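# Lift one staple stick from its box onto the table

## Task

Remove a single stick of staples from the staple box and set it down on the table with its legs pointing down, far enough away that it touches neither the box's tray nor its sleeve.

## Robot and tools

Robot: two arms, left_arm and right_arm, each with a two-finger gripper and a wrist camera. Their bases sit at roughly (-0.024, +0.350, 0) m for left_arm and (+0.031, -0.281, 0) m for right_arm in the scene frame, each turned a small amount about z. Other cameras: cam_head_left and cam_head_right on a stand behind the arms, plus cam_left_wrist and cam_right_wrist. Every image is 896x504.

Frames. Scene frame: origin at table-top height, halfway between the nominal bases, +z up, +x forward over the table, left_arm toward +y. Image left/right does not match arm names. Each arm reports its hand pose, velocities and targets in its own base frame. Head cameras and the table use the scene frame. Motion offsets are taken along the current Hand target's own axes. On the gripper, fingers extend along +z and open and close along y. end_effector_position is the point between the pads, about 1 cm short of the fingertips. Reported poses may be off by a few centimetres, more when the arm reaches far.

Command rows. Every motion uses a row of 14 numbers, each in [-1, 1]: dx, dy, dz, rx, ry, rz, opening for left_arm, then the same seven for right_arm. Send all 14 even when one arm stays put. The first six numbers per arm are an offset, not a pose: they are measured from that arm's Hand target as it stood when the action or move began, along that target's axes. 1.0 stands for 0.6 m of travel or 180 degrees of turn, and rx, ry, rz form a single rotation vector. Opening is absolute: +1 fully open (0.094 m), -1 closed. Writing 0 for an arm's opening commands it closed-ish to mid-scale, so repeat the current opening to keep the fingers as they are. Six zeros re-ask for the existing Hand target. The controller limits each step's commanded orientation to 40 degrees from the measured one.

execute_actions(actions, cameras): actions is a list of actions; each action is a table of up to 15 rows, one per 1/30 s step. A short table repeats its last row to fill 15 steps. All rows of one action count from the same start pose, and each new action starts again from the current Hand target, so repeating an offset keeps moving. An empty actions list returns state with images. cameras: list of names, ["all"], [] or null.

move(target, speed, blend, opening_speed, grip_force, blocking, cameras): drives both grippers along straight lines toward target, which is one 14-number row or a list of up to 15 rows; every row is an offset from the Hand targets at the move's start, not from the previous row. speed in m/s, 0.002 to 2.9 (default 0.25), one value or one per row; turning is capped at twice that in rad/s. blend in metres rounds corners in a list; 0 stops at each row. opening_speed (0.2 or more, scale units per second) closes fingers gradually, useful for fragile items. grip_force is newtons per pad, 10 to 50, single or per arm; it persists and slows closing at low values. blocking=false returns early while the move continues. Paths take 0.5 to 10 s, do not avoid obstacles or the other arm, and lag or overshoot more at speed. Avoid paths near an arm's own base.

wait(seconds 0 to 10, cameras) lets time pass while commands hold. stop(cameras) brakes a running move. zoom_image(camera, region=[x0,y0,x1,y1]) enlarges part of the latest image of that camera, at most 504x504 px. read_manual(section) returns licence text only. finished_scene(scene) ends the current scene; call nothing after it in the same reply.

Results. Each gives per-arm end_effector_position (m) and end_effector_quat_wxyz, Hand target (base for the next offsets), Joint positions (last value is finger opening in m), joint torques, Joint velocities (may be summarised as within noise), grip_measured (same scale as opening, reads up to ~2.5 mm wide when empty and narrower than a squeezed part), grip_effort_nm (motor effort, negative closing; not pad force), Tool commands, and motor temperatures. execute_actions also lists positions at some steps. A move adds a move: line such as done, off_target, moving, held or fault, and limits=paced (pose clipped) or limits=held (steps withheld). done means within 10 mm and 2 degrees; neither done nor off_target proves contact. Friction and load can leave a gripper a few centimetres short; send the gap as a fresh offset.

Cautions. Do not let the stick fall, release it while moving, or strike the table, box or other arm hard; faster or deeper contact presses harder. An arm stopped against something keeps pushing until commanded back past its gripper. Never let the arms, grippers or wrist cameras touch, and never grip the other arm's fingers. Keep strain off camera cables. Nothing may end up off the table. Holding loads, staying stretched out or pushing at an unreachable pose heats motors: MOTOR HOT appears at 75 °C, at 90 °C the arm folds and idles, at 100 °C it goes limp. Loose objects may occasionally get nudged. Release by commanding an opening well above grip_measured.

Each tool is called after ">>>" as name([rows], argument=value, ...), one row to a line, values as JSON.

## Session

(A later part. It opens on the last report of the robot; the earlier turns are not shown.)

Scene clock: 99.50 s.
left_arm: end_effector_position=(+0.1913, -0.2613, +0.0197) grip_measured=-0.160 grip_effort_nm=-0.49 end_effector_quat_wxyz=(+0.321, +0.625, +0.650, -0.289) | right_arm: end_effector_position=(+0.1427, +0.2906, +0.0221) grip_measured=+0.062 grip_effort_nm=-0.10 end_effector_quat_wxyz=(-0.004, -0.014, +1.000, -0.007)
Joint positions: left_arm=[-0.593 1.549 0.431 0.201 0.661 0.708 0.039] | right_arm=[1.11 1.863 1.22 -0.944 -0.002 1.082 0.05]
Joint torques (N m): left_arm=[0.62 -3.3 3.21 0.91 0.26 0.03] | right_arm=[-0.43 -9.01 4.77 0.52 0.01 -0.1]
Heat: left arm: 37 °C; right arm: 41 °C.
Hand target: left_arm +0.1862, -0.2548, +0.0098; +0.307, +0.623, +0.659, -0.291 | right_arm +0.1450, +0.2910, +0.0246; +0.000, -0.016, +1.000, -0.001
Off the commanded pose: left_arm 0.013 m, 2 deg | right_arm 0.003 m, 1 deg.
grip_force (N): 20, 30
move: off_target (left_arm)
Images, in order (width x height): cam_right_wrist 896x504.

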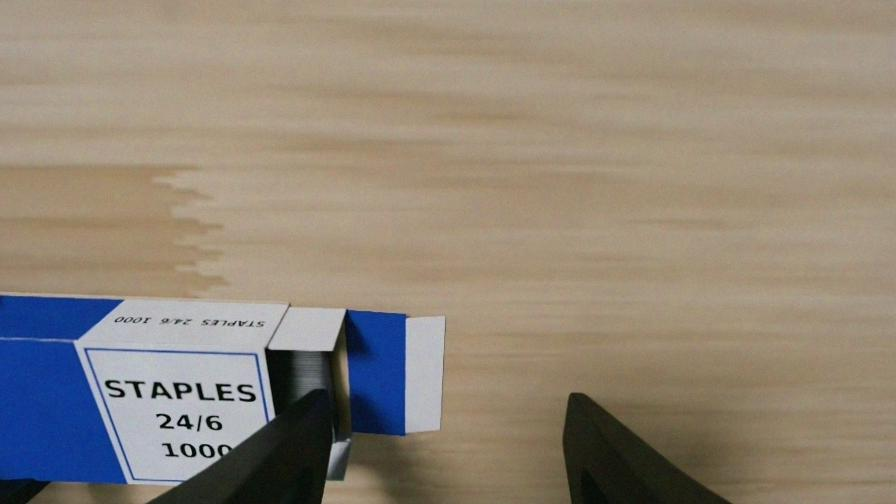

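>>> move([
  [0,0,0,0,0,0,-0.32,0,0.001,0.024,0,0,0,0.06],
  [0,0,0,0,0,0,-0.32,0,-0.025,0.024,0,0,0,0.06],
], speed=[0.03,0.04], cameras=["cam_right_wrist","cam_left_wrist"])

>>> zoom_image(camera="cam_right_wrist", region=[220, 320, 420, 504])

Scene clock: 102.27 s.
left_arm: end_effector_position=(+0.1913, -0.2613, +0.0197) grip_measured=-0.160 grip_effort_nm=-0.49 end_effector_quat_wxyz=(+0.321, +0.625, +0.650, -0.289) | right_arm: end_effector_position=(+0.1448, +0.2893, +0.0162) grip_measured=+0.062 grip_effort_nm=-0.09 end_effector_quat_wxyz=(-0.001, -0.018, +1.000, +0.019)
Joint positions: left_arm=[-0.593 1.549 0.431 0.201 0.661 0.708 0.039] | right_arm=[1.093 1.829 1.149 -0.859 -0.019 1.058 0.05]
Joint torques (N m): left_arm=[0.66 -3.34 3.25 0.9 0.28 0.03] | right_arm=[-0.91 -7.87 3.37 0.43 0.17 -0.09]
Heat: left arm: 37 °C; right arm: 41 °C.
Hand target: left_arm +0.1862, -0.2548, +0.0098; +0.307, +0.623, +0.659, -0.291 | right_arm +0.1455, +0.2760, +0.0102; +0.000, -0.016, +1.000, -0.001
Off the commanded pose: left_arm 0.013 m, 2 deg | right_arm 0.015 m, 2 deg.
grip_force (N): 20, 30
move: off_target (left_arm, right_arm)
Images, in order (width x height): cam_left_wrist 896x504, cam_right_wrist 896x504.

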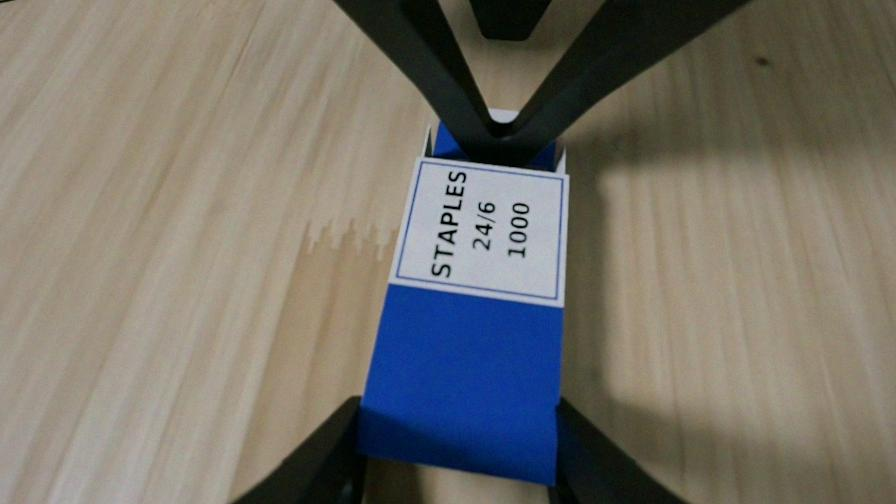

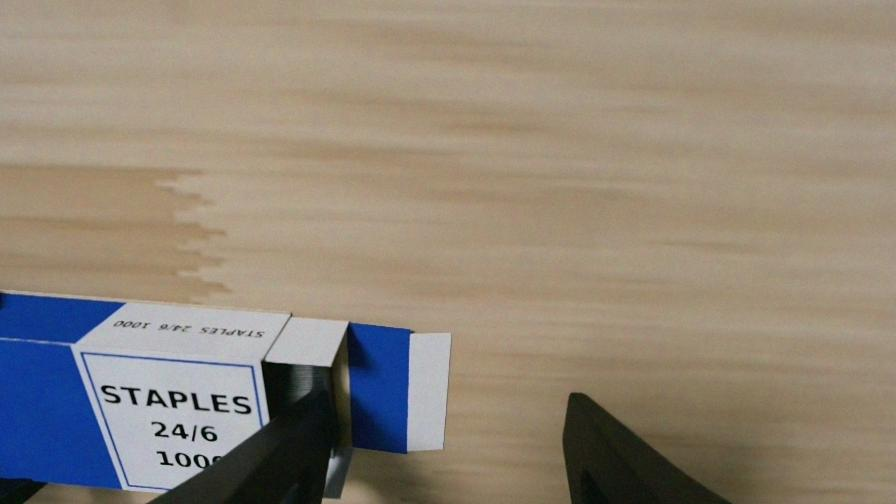

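Scaled by 2.520.

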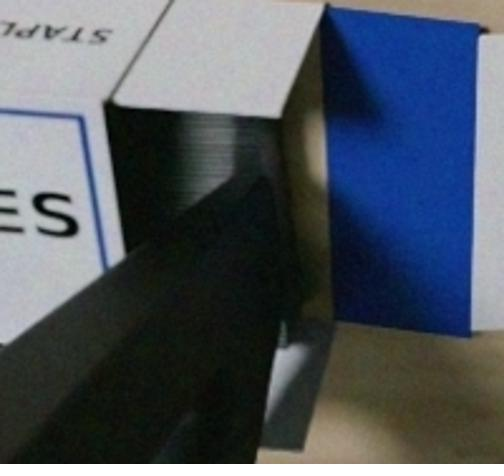

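>>> move(target=[0,0,0,0,0,0,-0.32,0,-0.025,0,0,0,0,0.06], speed=0.04, cameras=["cam_right_wrist"])

>>> zoom_image(camera="cam_right_wrist", region=[220, 320, 420, 504])

Scene clock: 103.87 s.
left_arm: end_effector_position=(+0.1914, -0.2613, +0.0198) grip_measured=-0.160 grip_effort_nm=-0.49 end_effector_quat_wxyz=(+0.321, +0.625, +0.650, -0.289) | right_arm: end_effector_position=(+0.1457, +0.2718, +0.0106) grip_measured=+0.061 grip_effort_nm=-0.06 end_effector_quat_wxyz=(-0.003, -0.016, +1.000, +0.012)
Joint positions: left_arm=[-0.593 1.549 0.431 0.201 0.661 0.708 0.039] | right_arm=[1.066 1.798 1.086 -0.841 -0.016 1.035 0.05]
Joint torques (N m): left_arm=[0.66 -3.36 3.25 0.9 0.27 0.03] | right_arm=[-0.75 -8.57 3.6 0.34 0.14 -0.1]
Heat: left arm: 37 °C; right arm: 41 °C.
Hand target: left_arm +0.1862, -0.2548, +0.0098; +0.307, +0.623, +0.659, -0.291 | right_arm +0.1459, +0.2610, +0.0102; +0.000, -0.016, +1.000, -0.001
Off the commanded pose: left_arm 0.013 m, 2 deg | right_arm 0.011 m, 1 deg.
grip_force (N): 20, 30
move: off_target (left_arm, right_arm)
Images, in order (width x height): cam_right_wrist 896x504.

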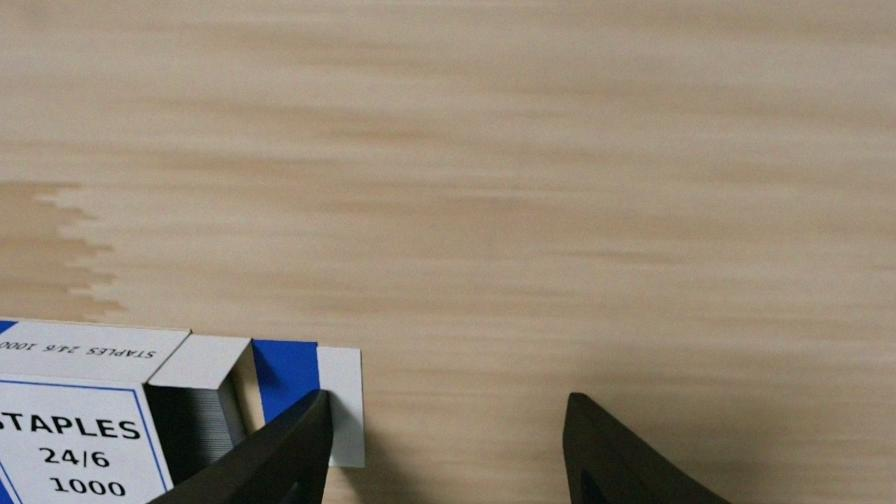

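Scaled by 2.520.

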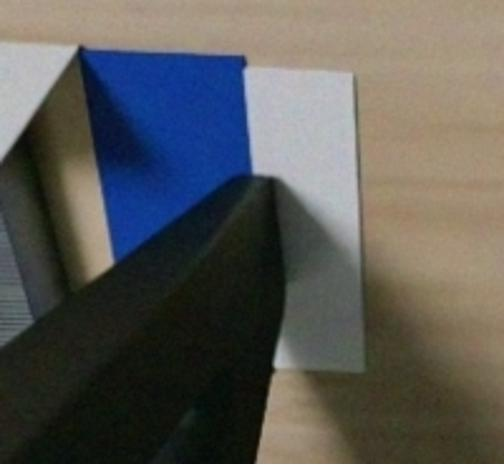

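>>> move([
  [0,0,0,0,0,0,-0.32,0,0.018,0.024,0,0,0,0.06],
  [0.043,0.0063,-0.0617,0,0,0,-0.32,0,0.018,0.024,0,0,0,0.06],
], speed=[0.04,0.05], cameras=["cam_right_wrist","cam_left_wrist"])

>>> zoom_image(camera="cam_right_wrist", region=[120, 300, 420, 504])

Scene clock: 112.23 s.
left_arm: end_effector_position=(+0.1969, -0.2156, +0.0183) grip_measured=-0.160 grip_effort_nm=-0.49 end_effector_quat_wxyz=(+0.322, +0.625, +0.652, -0.285) | right_arm: end_effector_position=(+0.1457, +0.2721, +0.0101) grip_measured=+0.061 grip_effort_nm=-0.06 end_effector_quat_wxyz=(+0.001, -0.017, +1.000, +0.010)
Joint positions: left_arm=[-0.394 1.49 0.404 0.029 0.762 0.924 0.039] | right_arm=[1.071 1.8 1.086 -0.839 -0.008 1.036 0.05]
Joint torques (N m): left_arm=[0.59 -4.86 3.43 0.41 0.34 0.07] | right_arm=[0.47 -4.6 4.19 0.88 0.08 0.06]
Heat: left arm: 37 °C; right arm: 41 °C.
Hand target: left_arm +0.1874, -0.2098, +0.0138; +0.307, +0.623, +0.659, -0.291 | right_arm +0.1457, +0.2717, -0.0043; +0.000, -0.016, +1.000, -0.001
Off the commanded pose: left_arm 0.012 m, 2 deg | right_arm 0.014 m, 1 deg.
grip_force (N): 20, 30
move: off_target (left_arm, right_arm)
Images, in order (width x height): cam_left_wrist 896x504, cam_right_wrist 896x504.

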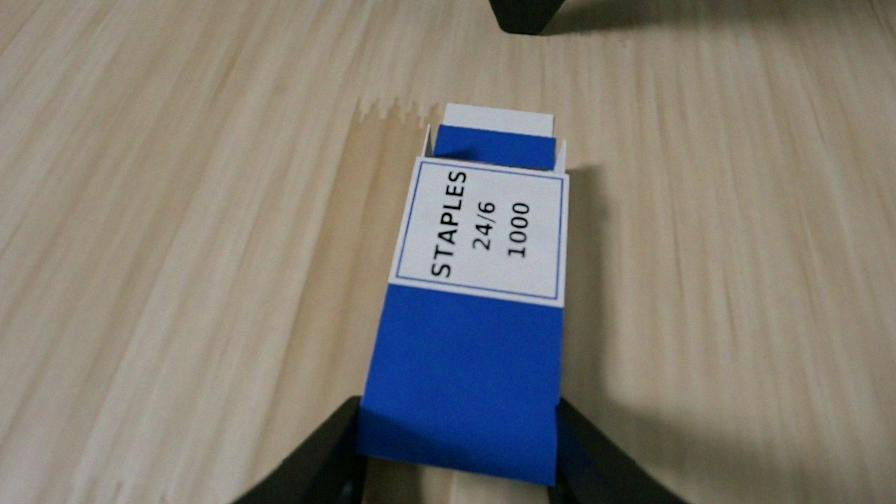

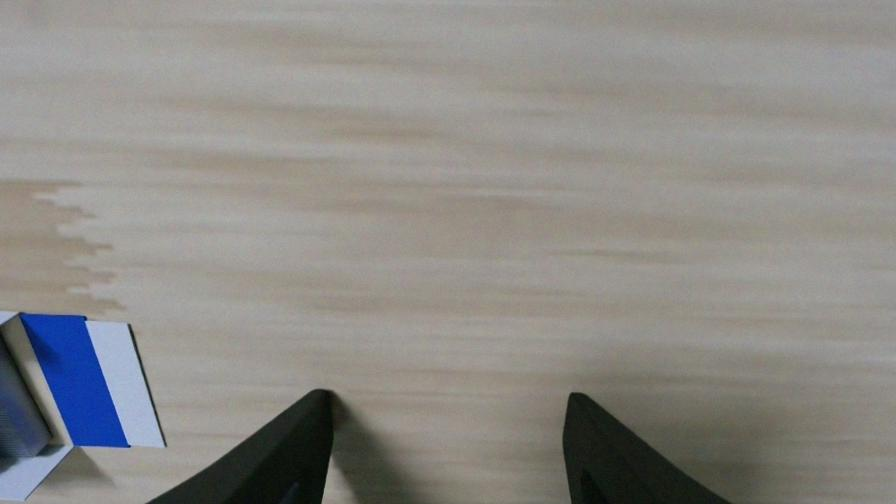

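Scaled by 1.680.

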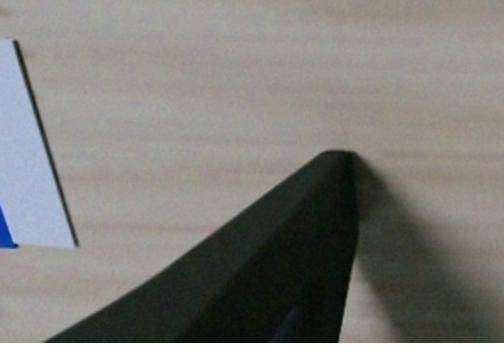

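>>> move([
  [0,0,0,0,0,0,-0.32,0,0,-0.12,0,0,0,0.06],
  [0,0,0,0,0,0,-0.32,-0.004,0.002,-0.149,-0.2492,-0.2666,-0.4306,0.35],
], speed=0.25, blend=[0.02,0], cameras=["cam_right_wrist","cam_left_wrist","cam_head_left"])

>>> zoom_image(camera="cam_right_wrist", region=[350, 80, 650, 330])

Scene clock: 124.57 s.
left_arm: end_effector_position=(+0.1968, -0.2156, +0.0183) grip_measured=-0.160 grip_effort_nm=-0.49 end_effector_quat_wxyz=(+0.322, +0.625, +0.651, -0.285) | right_arm: end_effector_position=(+0.1490, +0.2729, +0.0850) grip_measured=+0.348 grip_effort_nm=0.12 end_effector_quat_wxyz=(-0.359, +0.599, -0.628, -0.343)
Joint positions: left_arm=[-0.394 1.49 0.404 0.028 0.763 0.925 0.039] | right_arm=[0.687 1.191 0.359 0.112 -0.694 -0.511 0.063]
Joint torques (N m): left_arm=[0.53 -4.92 3.44 0.41 0.35 0.1] | right_arm=[-0.55 -2.41 5.53 2.05 -0.4 -0.11]
Heat: left arm: 37 °C; right arm: 41 °C.
Hand target: left_arm +0.1874, -0.2098, +0.0138; +0.307, +0.623, +0.659, -0.291 | right_arm +0.1480, +0.2731, +0.0851; -0.360, +0.602, -0.623, -0.348
Off the commanded pose: left_arm 0.012 m, 2 deg | right_arm 0.001 m, 1 deg.
grip_force (N): 20, 30
move: off_target (left_arm)
Images, in order (width x height): cam_head_left 896x504, cam_left_wrist 896x504, cam_right_wrist 896x504.

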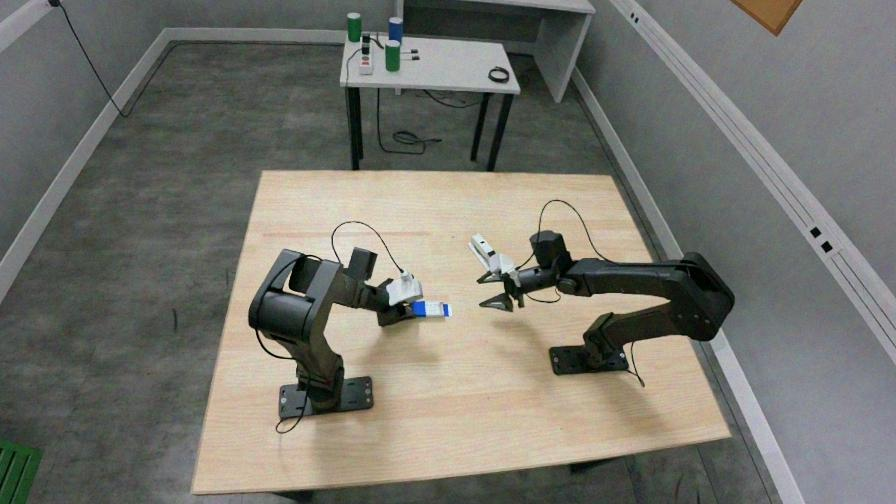

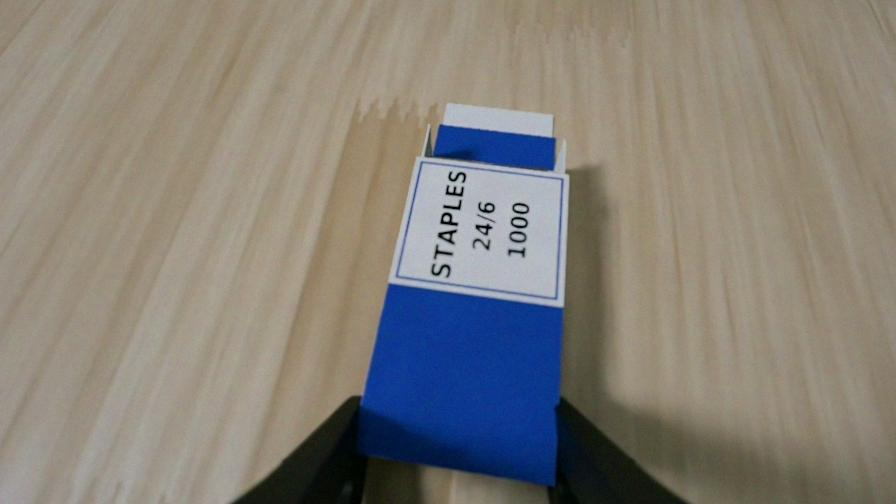

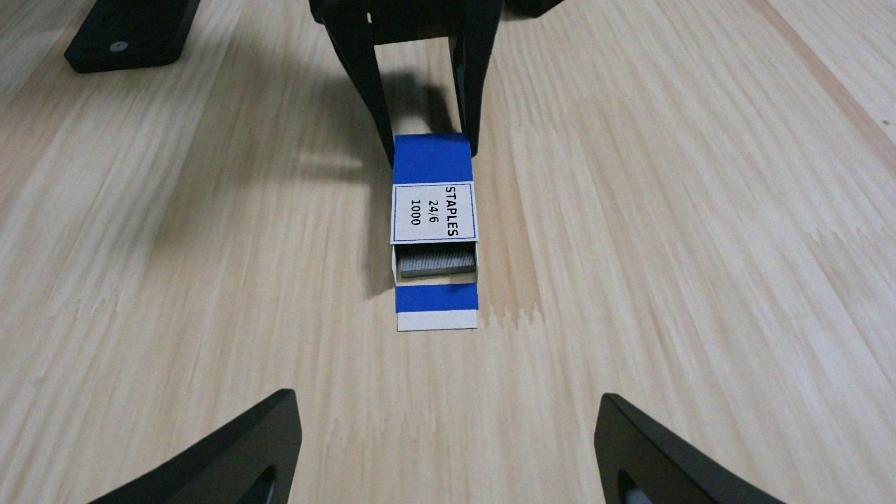

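Scaled by 1.680.

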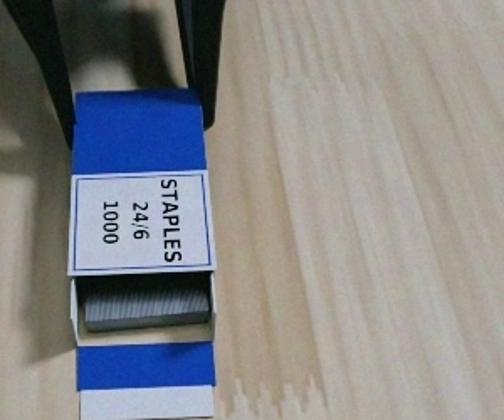

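>>> move(target=[0,0,0,0,0,0,-0.32,0.008,0.007,0.168,0,0,0,0.2], speed=0.15, cameras=["cam_right_wrist","cam_left_wrist"])

Scene clock: 128.50 s.
left_arm: end_effector_position=(+0.1968, -0.2156, +0.0183) grip_measured=-0.160 grip_effort_nm=-0.49 end_effector_quat_wxyz=(+0.322, +0.625, +0.651, -0.285) | right_arm: end_effector_position=(+0.1437, +0.3508, +0.0266) grip_measured=+0.202 grip_effort_nm=-0.11 end_effector_quat_wxyz=(-0.353, +0.604, -0.626, -0.345)
Joint positions: left_arm=[-0.394 1.49 0.404 0.028 0.763 0.925 0.039] | right_arm=[0.95 1.719 0.423 0.672 -0.499 -0.325 0.056]
Joint torques (N m): left_arm=[0.54 -4.89 3.44 0.41 0.36 0.1] | right_arm=[0.62 -4.94 5.74 2.25 -0.12 0.08]
Heat: left arm: 37 °C; right arm: 41 °C.
Hand target: left_arm +0.1874, -0.2098, +0.0138; +0.307, +0.623, +0.659, -0.291 | right_arm +0.1468, +0.3582, +0.0307; -0.360, +0.601, -0.623, -0.348
Off the commanded pose: left_arm 0.012 m, 2 deg | right_arm 0.009 m, 1 deg.
grip_force (N): 20, 30
move: off_target (left_arm)
Images, in order (width x height): cam_left_wrist 896x504, cam_right_wrist 896x504.

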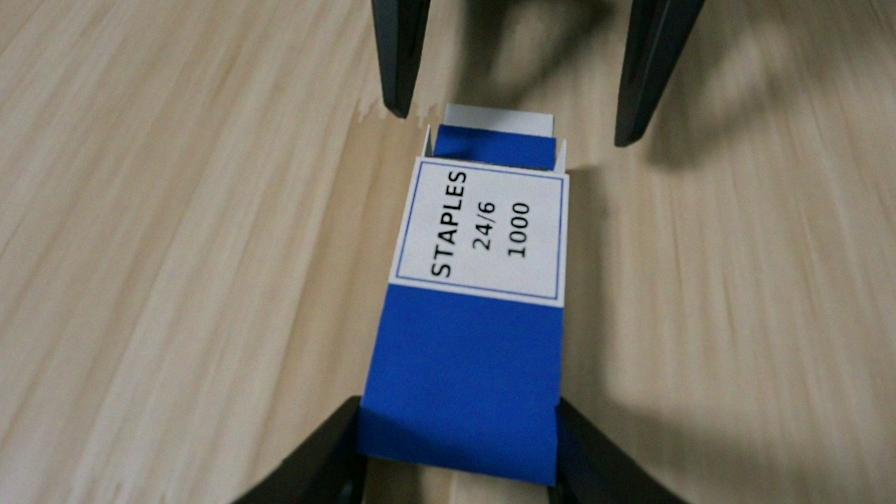

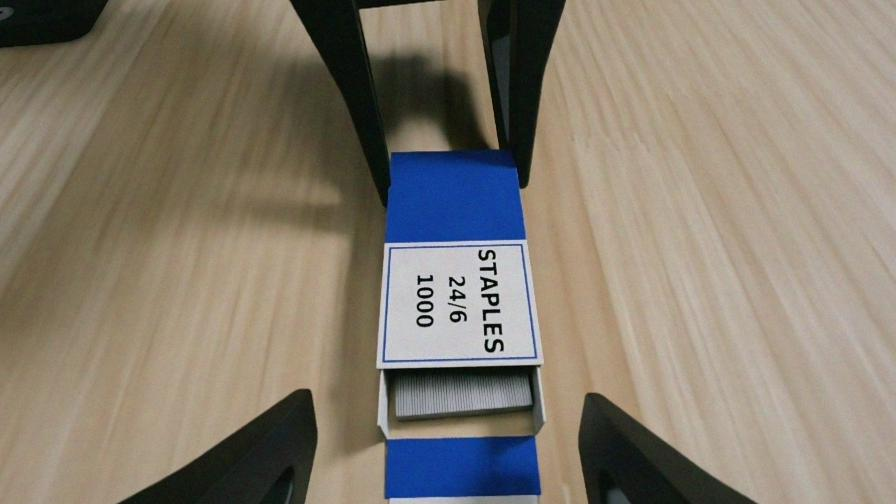

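>>> move([
  [0,0,0,0,0,0,-0.32,0.0118,-0.0047,0.0198,0,0,0,0.2],
  [0,0,0,0,0,0,-0.32,0.0118,-0.0047,0.0198,0,0,0,-0.32],
], speed=0.08, opening_speed=0.4, grip_force=[20,22], cameras=["cam_right_wrist","cam_left_wrist"])

Scene clock: 132.60 s.
left_arm: end_effector_position=(+0.1966, -0.2157, +0.0183) grip_measured=-0.161 grip_effort_nm=-0.49 end_effector_quat_wxyz=(+0.322, +0.625, +0.651, -0.286) | right_arm: end_effector_position=(+0.1469, +0.3587, +0.0162) grip_measured=-0.231 grip_effort_nm=-0.49 end_effector_quat_wxyz=(-0.355, +0.604, -0.625, -0.345)
Joint positions: left_arm=[-0.394 1.49 0.404 0.028 0.763 0.925 0.039] | right_arm=[0.957 1.802 0.445 0.739 -0.494 -0.321 0.036]
Joint torques (N m): left_arm=[0.54 -4.89 3.45 0.42 0.34 0.1] | right_arm=[0.43 -5.29 5.26 2.25 -0.11 0.06]
Heat: left arm: 37 °C; right arm: 41 °C.
Hand target: left_arm +0.1874, -0.2098, +0.0138; +0.307, +0.623, +0.659, -0.291 | right_arm +0.1499, +0.3648, +0.0187; -0.360, +0.602, -0.623, -0.348
Off the commanded pose: left_arm 0.012 m, 2 deg | right_arm 0.007 m, 1 deg.
grip_force (N): 20, 22
move: off_target (left_arm)
Images, in order (width x height): cam_left_wrist 896x504, cam_right_wrist 896x504.

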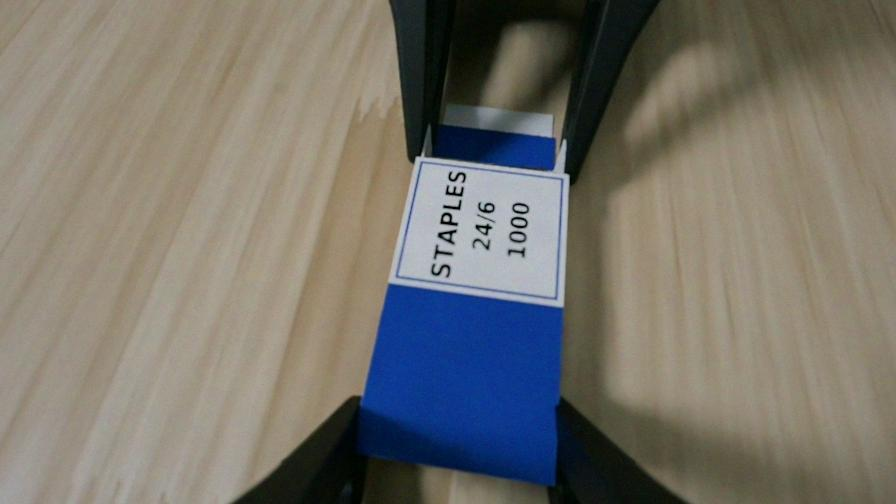

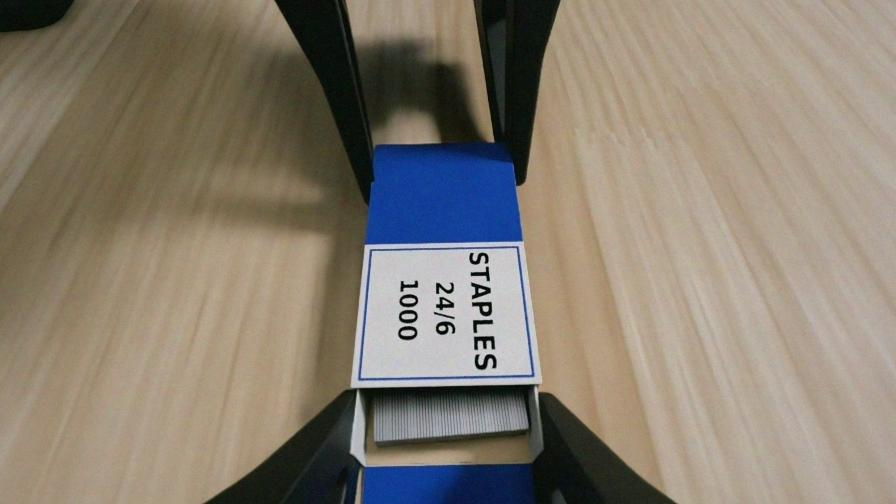

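>>> move(target=[0,0,0,0,0,0,-0.32,0.042,0,-0.083,0,0,0,-0.32], speed=0.06, cameras=["cam_right_wrist","cam_left_wrist"])

Scene clock: 135.17 s.
left_arm: end_effector_position=(+0.1942, -0.2178, +0.0208) grip_measured=-0.168 grip_effort_nm=-0.49 end_effector_quat_wxyz=(+0.323, +0.624, +0.647, -0.296) | right_arm: end_effector_position=(+0.1452, +0.3147, +0.0204) grip_measured=-0.232 grip_effort_nm=-0.51 end_effector_quat_wxyz=(-0.358, +0.604, -0.618, -0.353)
Joint positions: left_arm=[-0.394 1.49 0.404 0.028 0.786 0.925 0.039] | right_arm=[0.833 1.688 0.309 0.733 -0.61 -0.403 0.036]
Joint torques (N m): left_arm=[0.54 -4.96 3.41 0.41 0.14 0.1] | right_arm=[-1.57 -7.13 3.1 1.79 -0.16 -0.1]
Heat: left arm: 37 °C; right arm: 41 °C.
Hand target: left_arm +0.1874, -0.2098, +0.0138; +0.307, +0.623, +0.659, -0.291 | right_arm +0.1479, +0.3092, +0.0217; -0.360, +0.601, -0.623, -0.348
Off the commanded pose: left_arm 0.013 m, 2 deg | right_arm 0.006 m, 1 deg.
grip_force (N): 20, 22
move: off_target (left_arm)
Images, in order (width x height): cam_left_wrist 896x504, cam_right_wrist 896x504.

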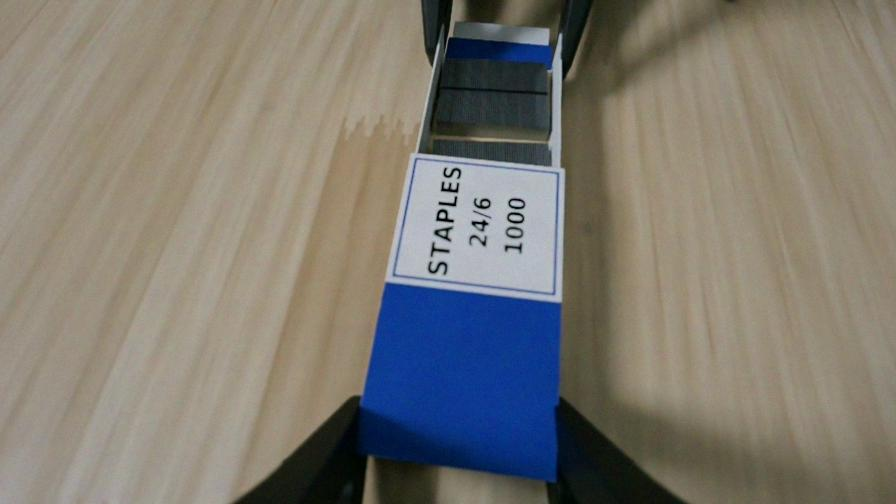

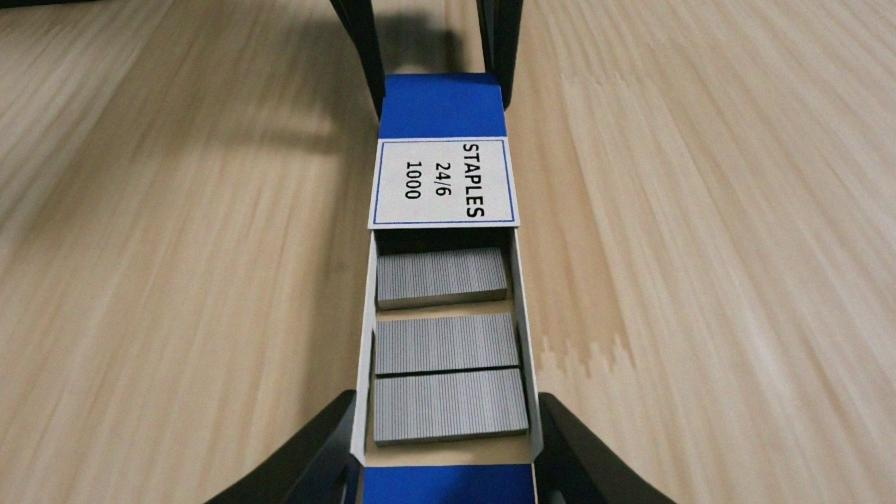

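>>> move([
  [0,0,0,0,0,0,-0.32,0,0,0,0,0,0,0.2],
  [0,0,0,0,0,0,-0.32,0,0,-0.1,0,0,0,0.2],
  [0,0,0,0,0,0,-0.32,-0.09,0.0037,-0.0217,0.2542,0.263,0.439,0.06],
], speed=[0.1,0.2,0.2], blend=[0,0.02,0], opening_speed=1, cameras=["cam_right_wrist","cam_left_wrist"])

>>> zoom_image(camera="cam_right_wrist", region=[220, 200, 480, 460])

Scene clock: 150.03 s.
left_arm: end_effector_position=(+0.1937, -0.2159, +0.0183) grip_measured=-0.168 grip_effort_nm=-0.49 end_effector_quat_wxyz=(+0.319, +0.626, +0.650, -0.291) | right_arm: end_effector_position=(+0.1426, +0.3219, +0.0739) grip_measured=+0.062 grip_effort_nm=-0.10 end_effector_quat_wxyz=(+0.003, -0.009, +1.000, +0.000)
Joint positions: left_arm=[-0.394 1.49 0.404 0.017 0.774 0.931 0.039] | right_arm=[1.153 1.892 1.474 -1.15 0.005 1.135 0.05]
Joint torques (N m): left_arm=[0.55 -5 3.44 0.49 0.25 0.05] | right_arm=[-0.76 -7.5 7.32 0.32 -0.04 0.08]
Heat: left arm: 36 °C; right arm: 41 °C.
Hand target: left_arm +0.1874, -0.2098, +0.0138; +0.307, +0.623, +0.659, -0.291 | right_arm +0.1463, +0.3248, +0.0750; +0.001, -0.001, +1.000, +0.000
Off the commanded pose: left_arm 0.010 m, 2 deg | right_arm 0.005 m, 1 deg.
grip_force (N): 20, 22
move: done
Images, in order (width x height): cam_left_wrist 896x504, cam_right_wrist 896x504.

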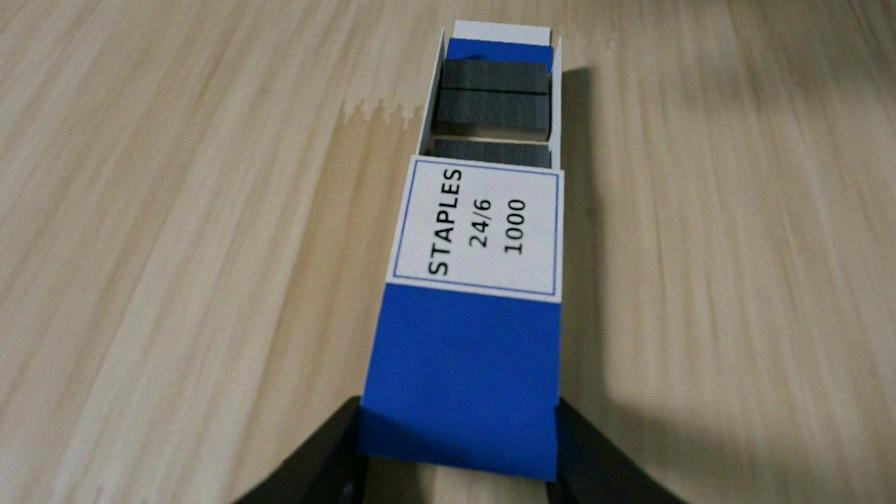

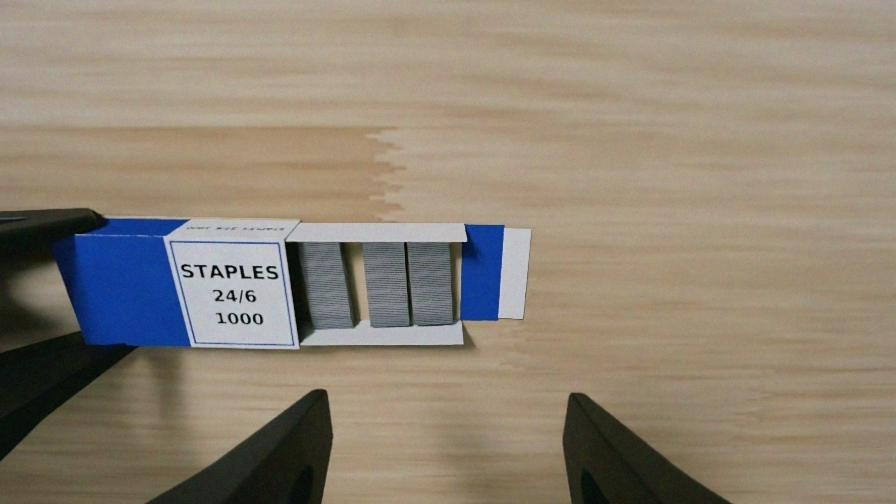

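Scaled by 1.938.

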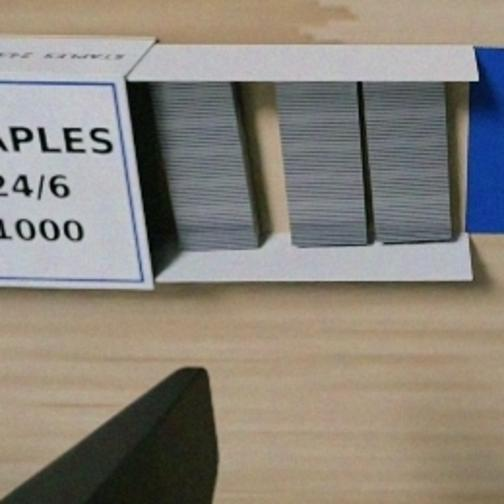

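>>> move(target=[0,0,0,0,0,0,-0.32,0,0.0033,0.0617,0,0,0,0.06], speed=0.12, cameras=["cam_right_wrist"])

>>> zoom_image(camera="cam_right_wrist", region=[220, 250, 480, 504])

Scene clock: 153.17 s.
left_arm: end_effector_position=(+0.1937, -0.2159, +0.0183) grip_measured=-0.168 grip_effort_nm=-0.48 end_effector_quat_wxyz=(+0.319, +0.626, +0.650, -0.291) | right_arm: end_effector_position=(+0.1448, +0.3270, +0.0421) grip_measured=+0.062 grip_effort_nm=-0.10 end_effector_quat_wxyz=(+0.003, -0.008, +1.000, +0.002)
Joint positions: left_arm=[-0.394 1.49 0.404 0.017 0.774 0.931 0.039] | right_arm=[1.153 1.938 1.407 -1.034 0.005 1.137 0.05]
Joint torques (N m): left_arm=[0.55 -4.93 3.43 0.49 0.25 0.04] | right_arm=[-0.54 -8.18 5.18 0.55 -0.04 0.09]
Heat: left arm: 36 °C; right arm: 41 °C.
Hand target: left_arm +0.1874, -0.2098, +0.0138; +0.307, +0.623, +0.659, -0.291 | right_arm +0.1463, +0.3268, +0.0379; +0.001, -0.001, +1.000, +0.000
Off the commanded pose: left_arm 0.010 m, 2 deg | right_arm 0.004 m, 1 deg.
grip_force (N): 20, 22
move: done
Images, in order (width x height): cam_right_wrist 896x504.

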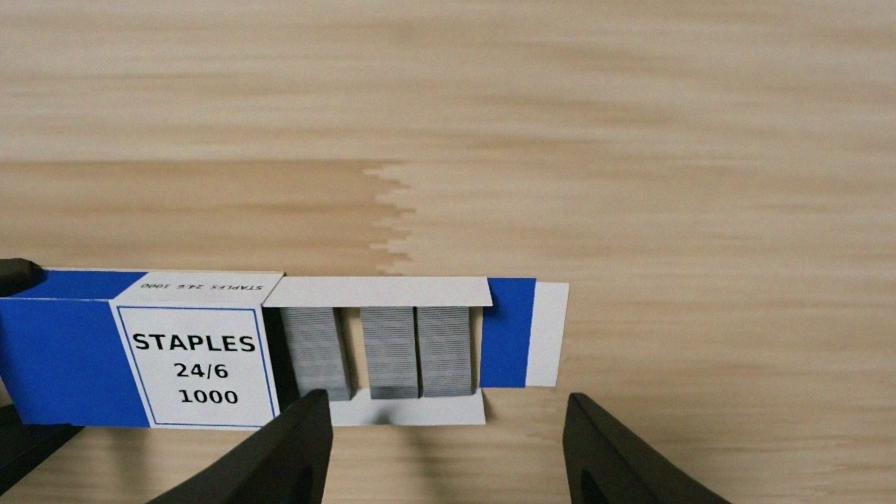

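Scaled by 1.938.

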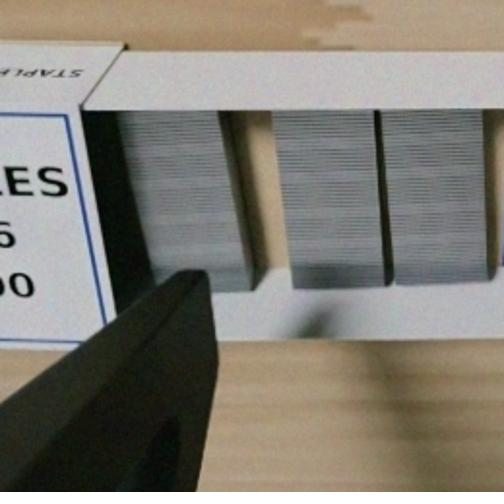

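>>> move(target=[0,0,0,0,0,0,-0.32,0.005,-0.0055,0.025,0,0,0,0.06], speed=0.08, cameras=["cam_right_wrist"])

>>> zoom_image(camera="cam_right_wrist", region=[220, 300, 420, 504])

Scene clock: 155.83 s.
left_arm: end_effector_position=(+0.1937, -0.2159, +0.0183) grip_measured=-0.168 grip_effort_nm=-0.49 end_effector_quat_wxyz=(+0.319, +0.626, +0.650, -0.291) | right_arm: end_effector_position=(+0.1437, +0.3245, +0.0289) grip_measured=+0.062 grip_effort_nm=-0.11 end_effector_quat_wxyz=(+0.005, -0.006, +1.000, +0.005)
Joint positions: left_arm=[-0.394 1.49 0.404 0.017 0.774 0.931 0.039] | right_arm=[1.153 1.938 1.352 -0.973 0.005 1.141 0.05]
Joint torques (N m): left_arm=[0.59 -4.9 3.44 0.48 0.26 0.05] | right_arm=[-0.17 -7.79 4.89 0.56 -0.04 0.08]
Heat: left arm: 36 °C; right arm: 41 °C.
Hand target: left_arm +0.1874, -0.2098, +0.0138; +0.307, +0.623, +0.659, -0.291 | right_arm +0.1434, +0.3235, +0.0230; +0.001, -0.001, +1.000, +0.000
Off the commanded pose: left_arm 0.010 m, 2 deg | right_arm 0.006 m, 1 deg.
grip_force (N): 20, 22
move: done
Images, in order (width x height): cam_right_wrist 896x504.

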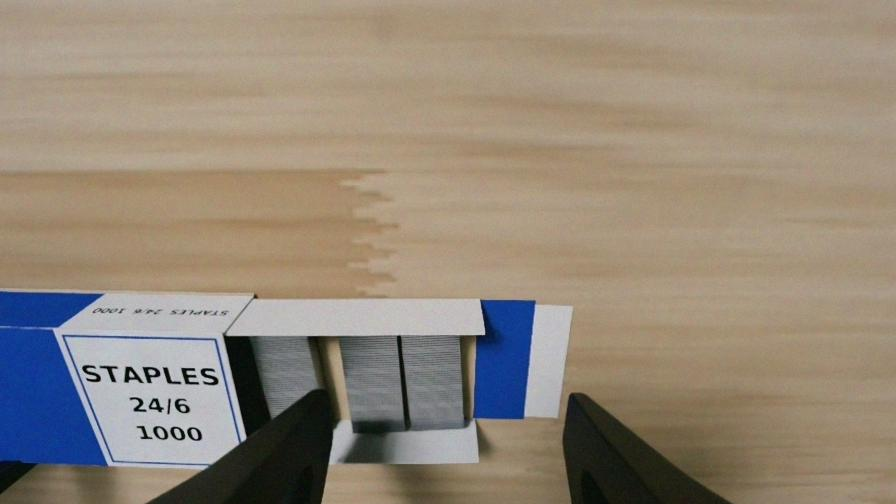

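Scaled by 2.471.

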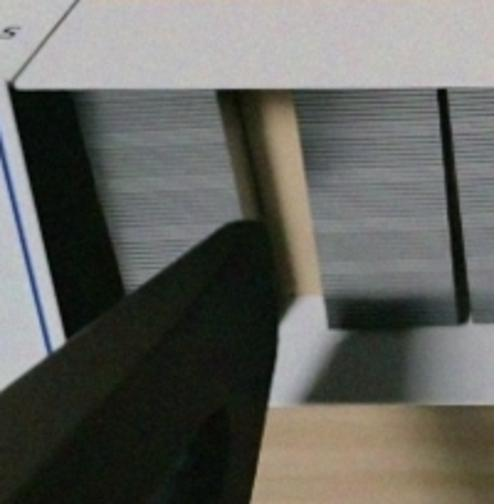

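>>> move([
  [0,0,0,0,0,0,-0.32,0,0,0.0208,0,0,0,0.06],
  [0,0,0,0,0,0,-0.32,0,-0.043,0.019,0,0,0,0.06],
], speed=0.05, cameras=["cam_right_wrist","cam_left_wrist"])

>>> zoom_image(camera="cam_right_wrist", region=[220, 300, 420, 504])

Scene clock: 159.30 s.
left_arm: end_effector_position=(+0.1938, -0.2158, +0.0183) grip_measured=-0.168 grip_effort_nm=-0.49 end_effector_quat_wxyz=(+0.319, +0.627, +0.649, -0.290) | right_arm: end_effector_position=(+0.1434, +0.3083, +0.0110) grip_measured=+0.062 grip_effort_nm=-0.10 end_effector_quat_wxyz=(+0.000, +0.001, +1.000, +0.011)
Joint positions: left_arm=[-0.394 1.49 0.404 0.017 0.773 0.935 0.039] | right_arm=[1.127 1.905 1.229 -0.875 -0.01 1.129 0.05]
Joint torques (N m): left_arm=[0.61 -4.9 3.44 0.49 0.25 0.01] | right_arm=[-0.68 -9.66 3.73 0.32 0.1 -0.11]
Heat: left arm: 36 °C; right arm: 41 °C.
Hand target: left_arm +0.1874, -0.2098, +0.0138; +0.307, +0.623, +0.659, -0.290 | right_arm +0.1434, +0.2978, +0.0116; +0.001, -0.001, +1.000, +0.000
Off the commanded pose: left_arm 0.010 m, 2 deg | right_arm 0.011 m, 1 deg.
grip_force (N): 20, 22
move: off_target (right_arm)
Images, in order (width x height): cam_left_wrist 896x504, cam_right_wrist 896x504.

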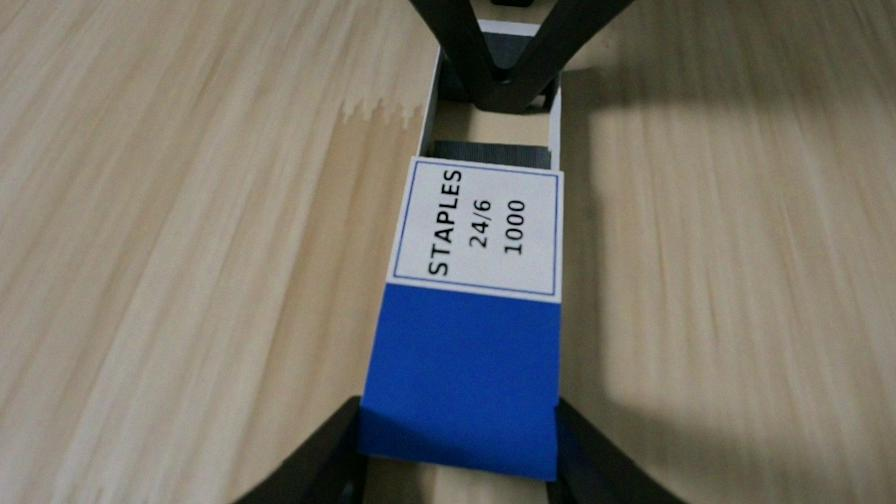

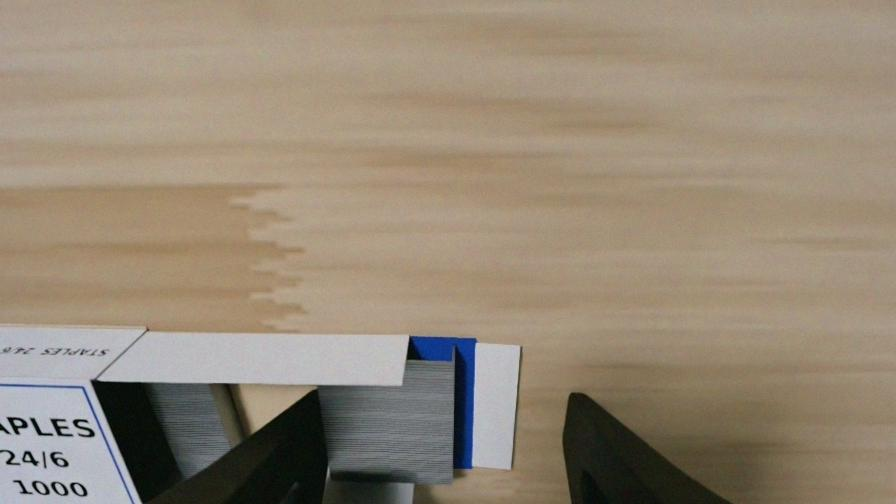

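Scaled by 2.471.

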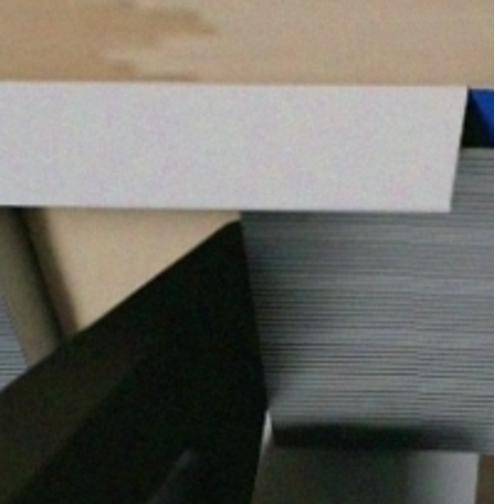

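>>> move(target=[0,0,0,0,0,0,-0.32,0,-0.02,-0.005,0,0,0,0.06], speed=0.05, cameras=["cam_right_wrist","cam_left_wrist"])

>>> zoom_image(camera="cam_right_wrist", region=[270, 300, 520, 504])

Scene clock: 161.17 s.
left_arm: end_effector_position=(+0.1938, -0.2158, +0.0183) grip_measured=-0.168 grip_effort_nm=-0.49 end_effector_quat_wxyz=(+0.319, +0.627, +0.649, -0.290) | right_arm: end_effector_position=(+0.1432, +0.2950, +0.0109) grip_measured=+0.062 grip_effort_nm=-0.10 end_effector_quat_wxyz=(-0.002, +0.001, +1.000, +0.008)
Joint positions: left_arm=[-0.394 1.49 0.404 0.017 0.773 0.935 0.039] | right_arm=[1.11 1.869 1.18 -0.869 -0.01 1.111 0.05]
Joint torques (N m): left_arm=[0.55 -4.93 3.44 0.48 0.27 0.01] | right_arm=[-0.69 -9.87 4.01 0.26 0.1 -0.1]
Heat: left arm: 36 °C; right arm: 41 °C.
Hand target: left_arm +0.1874, -0.2098, +0.0138; +0.307, +0.623, +0.659, -0.290 | right_arm +0.1434, +0.2857, +0.0145; +0.001, -0.001, +1.000, +0.000
Off the commanded pose: left_arm 0.010 m, 2 deg | right_arm 0.010 m, 1 deg.
grip_force (N): 20, 22
move: done
Images, in order (width x height): cam_left_wrist 896x504, cam_right_wrist 896x504.

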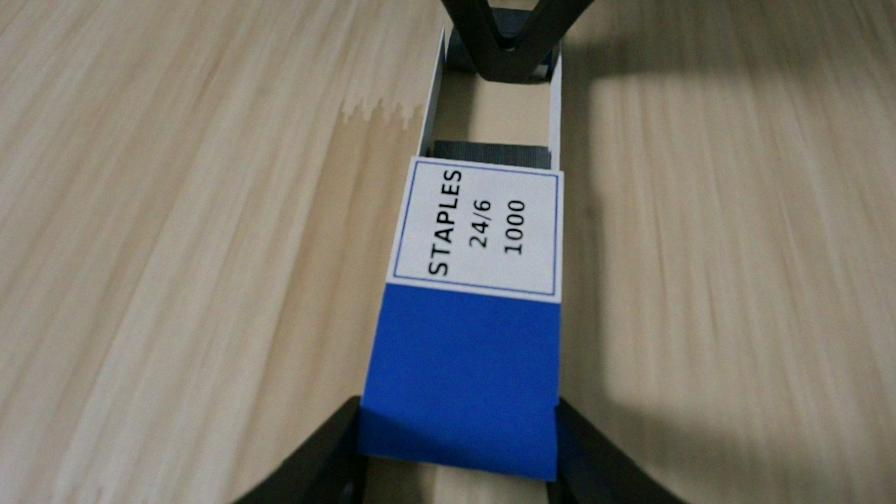

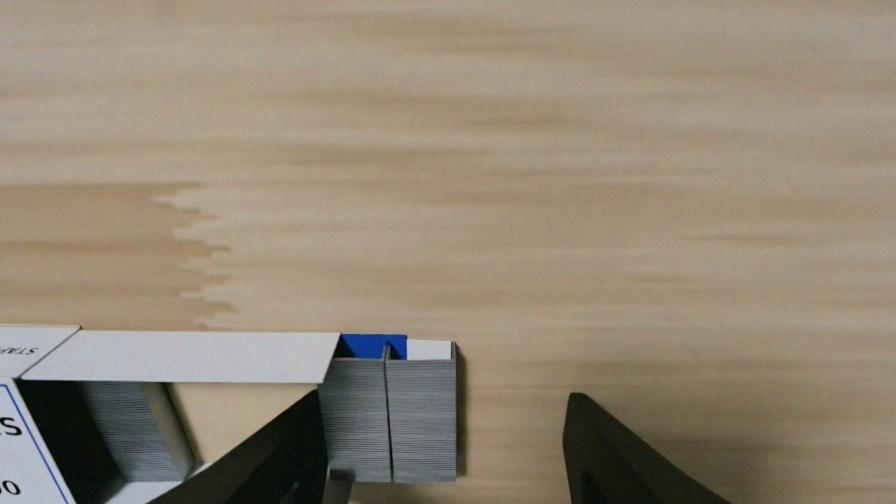

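Scaled by 2.016.

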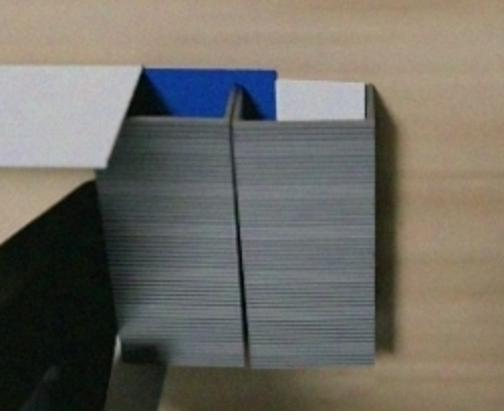

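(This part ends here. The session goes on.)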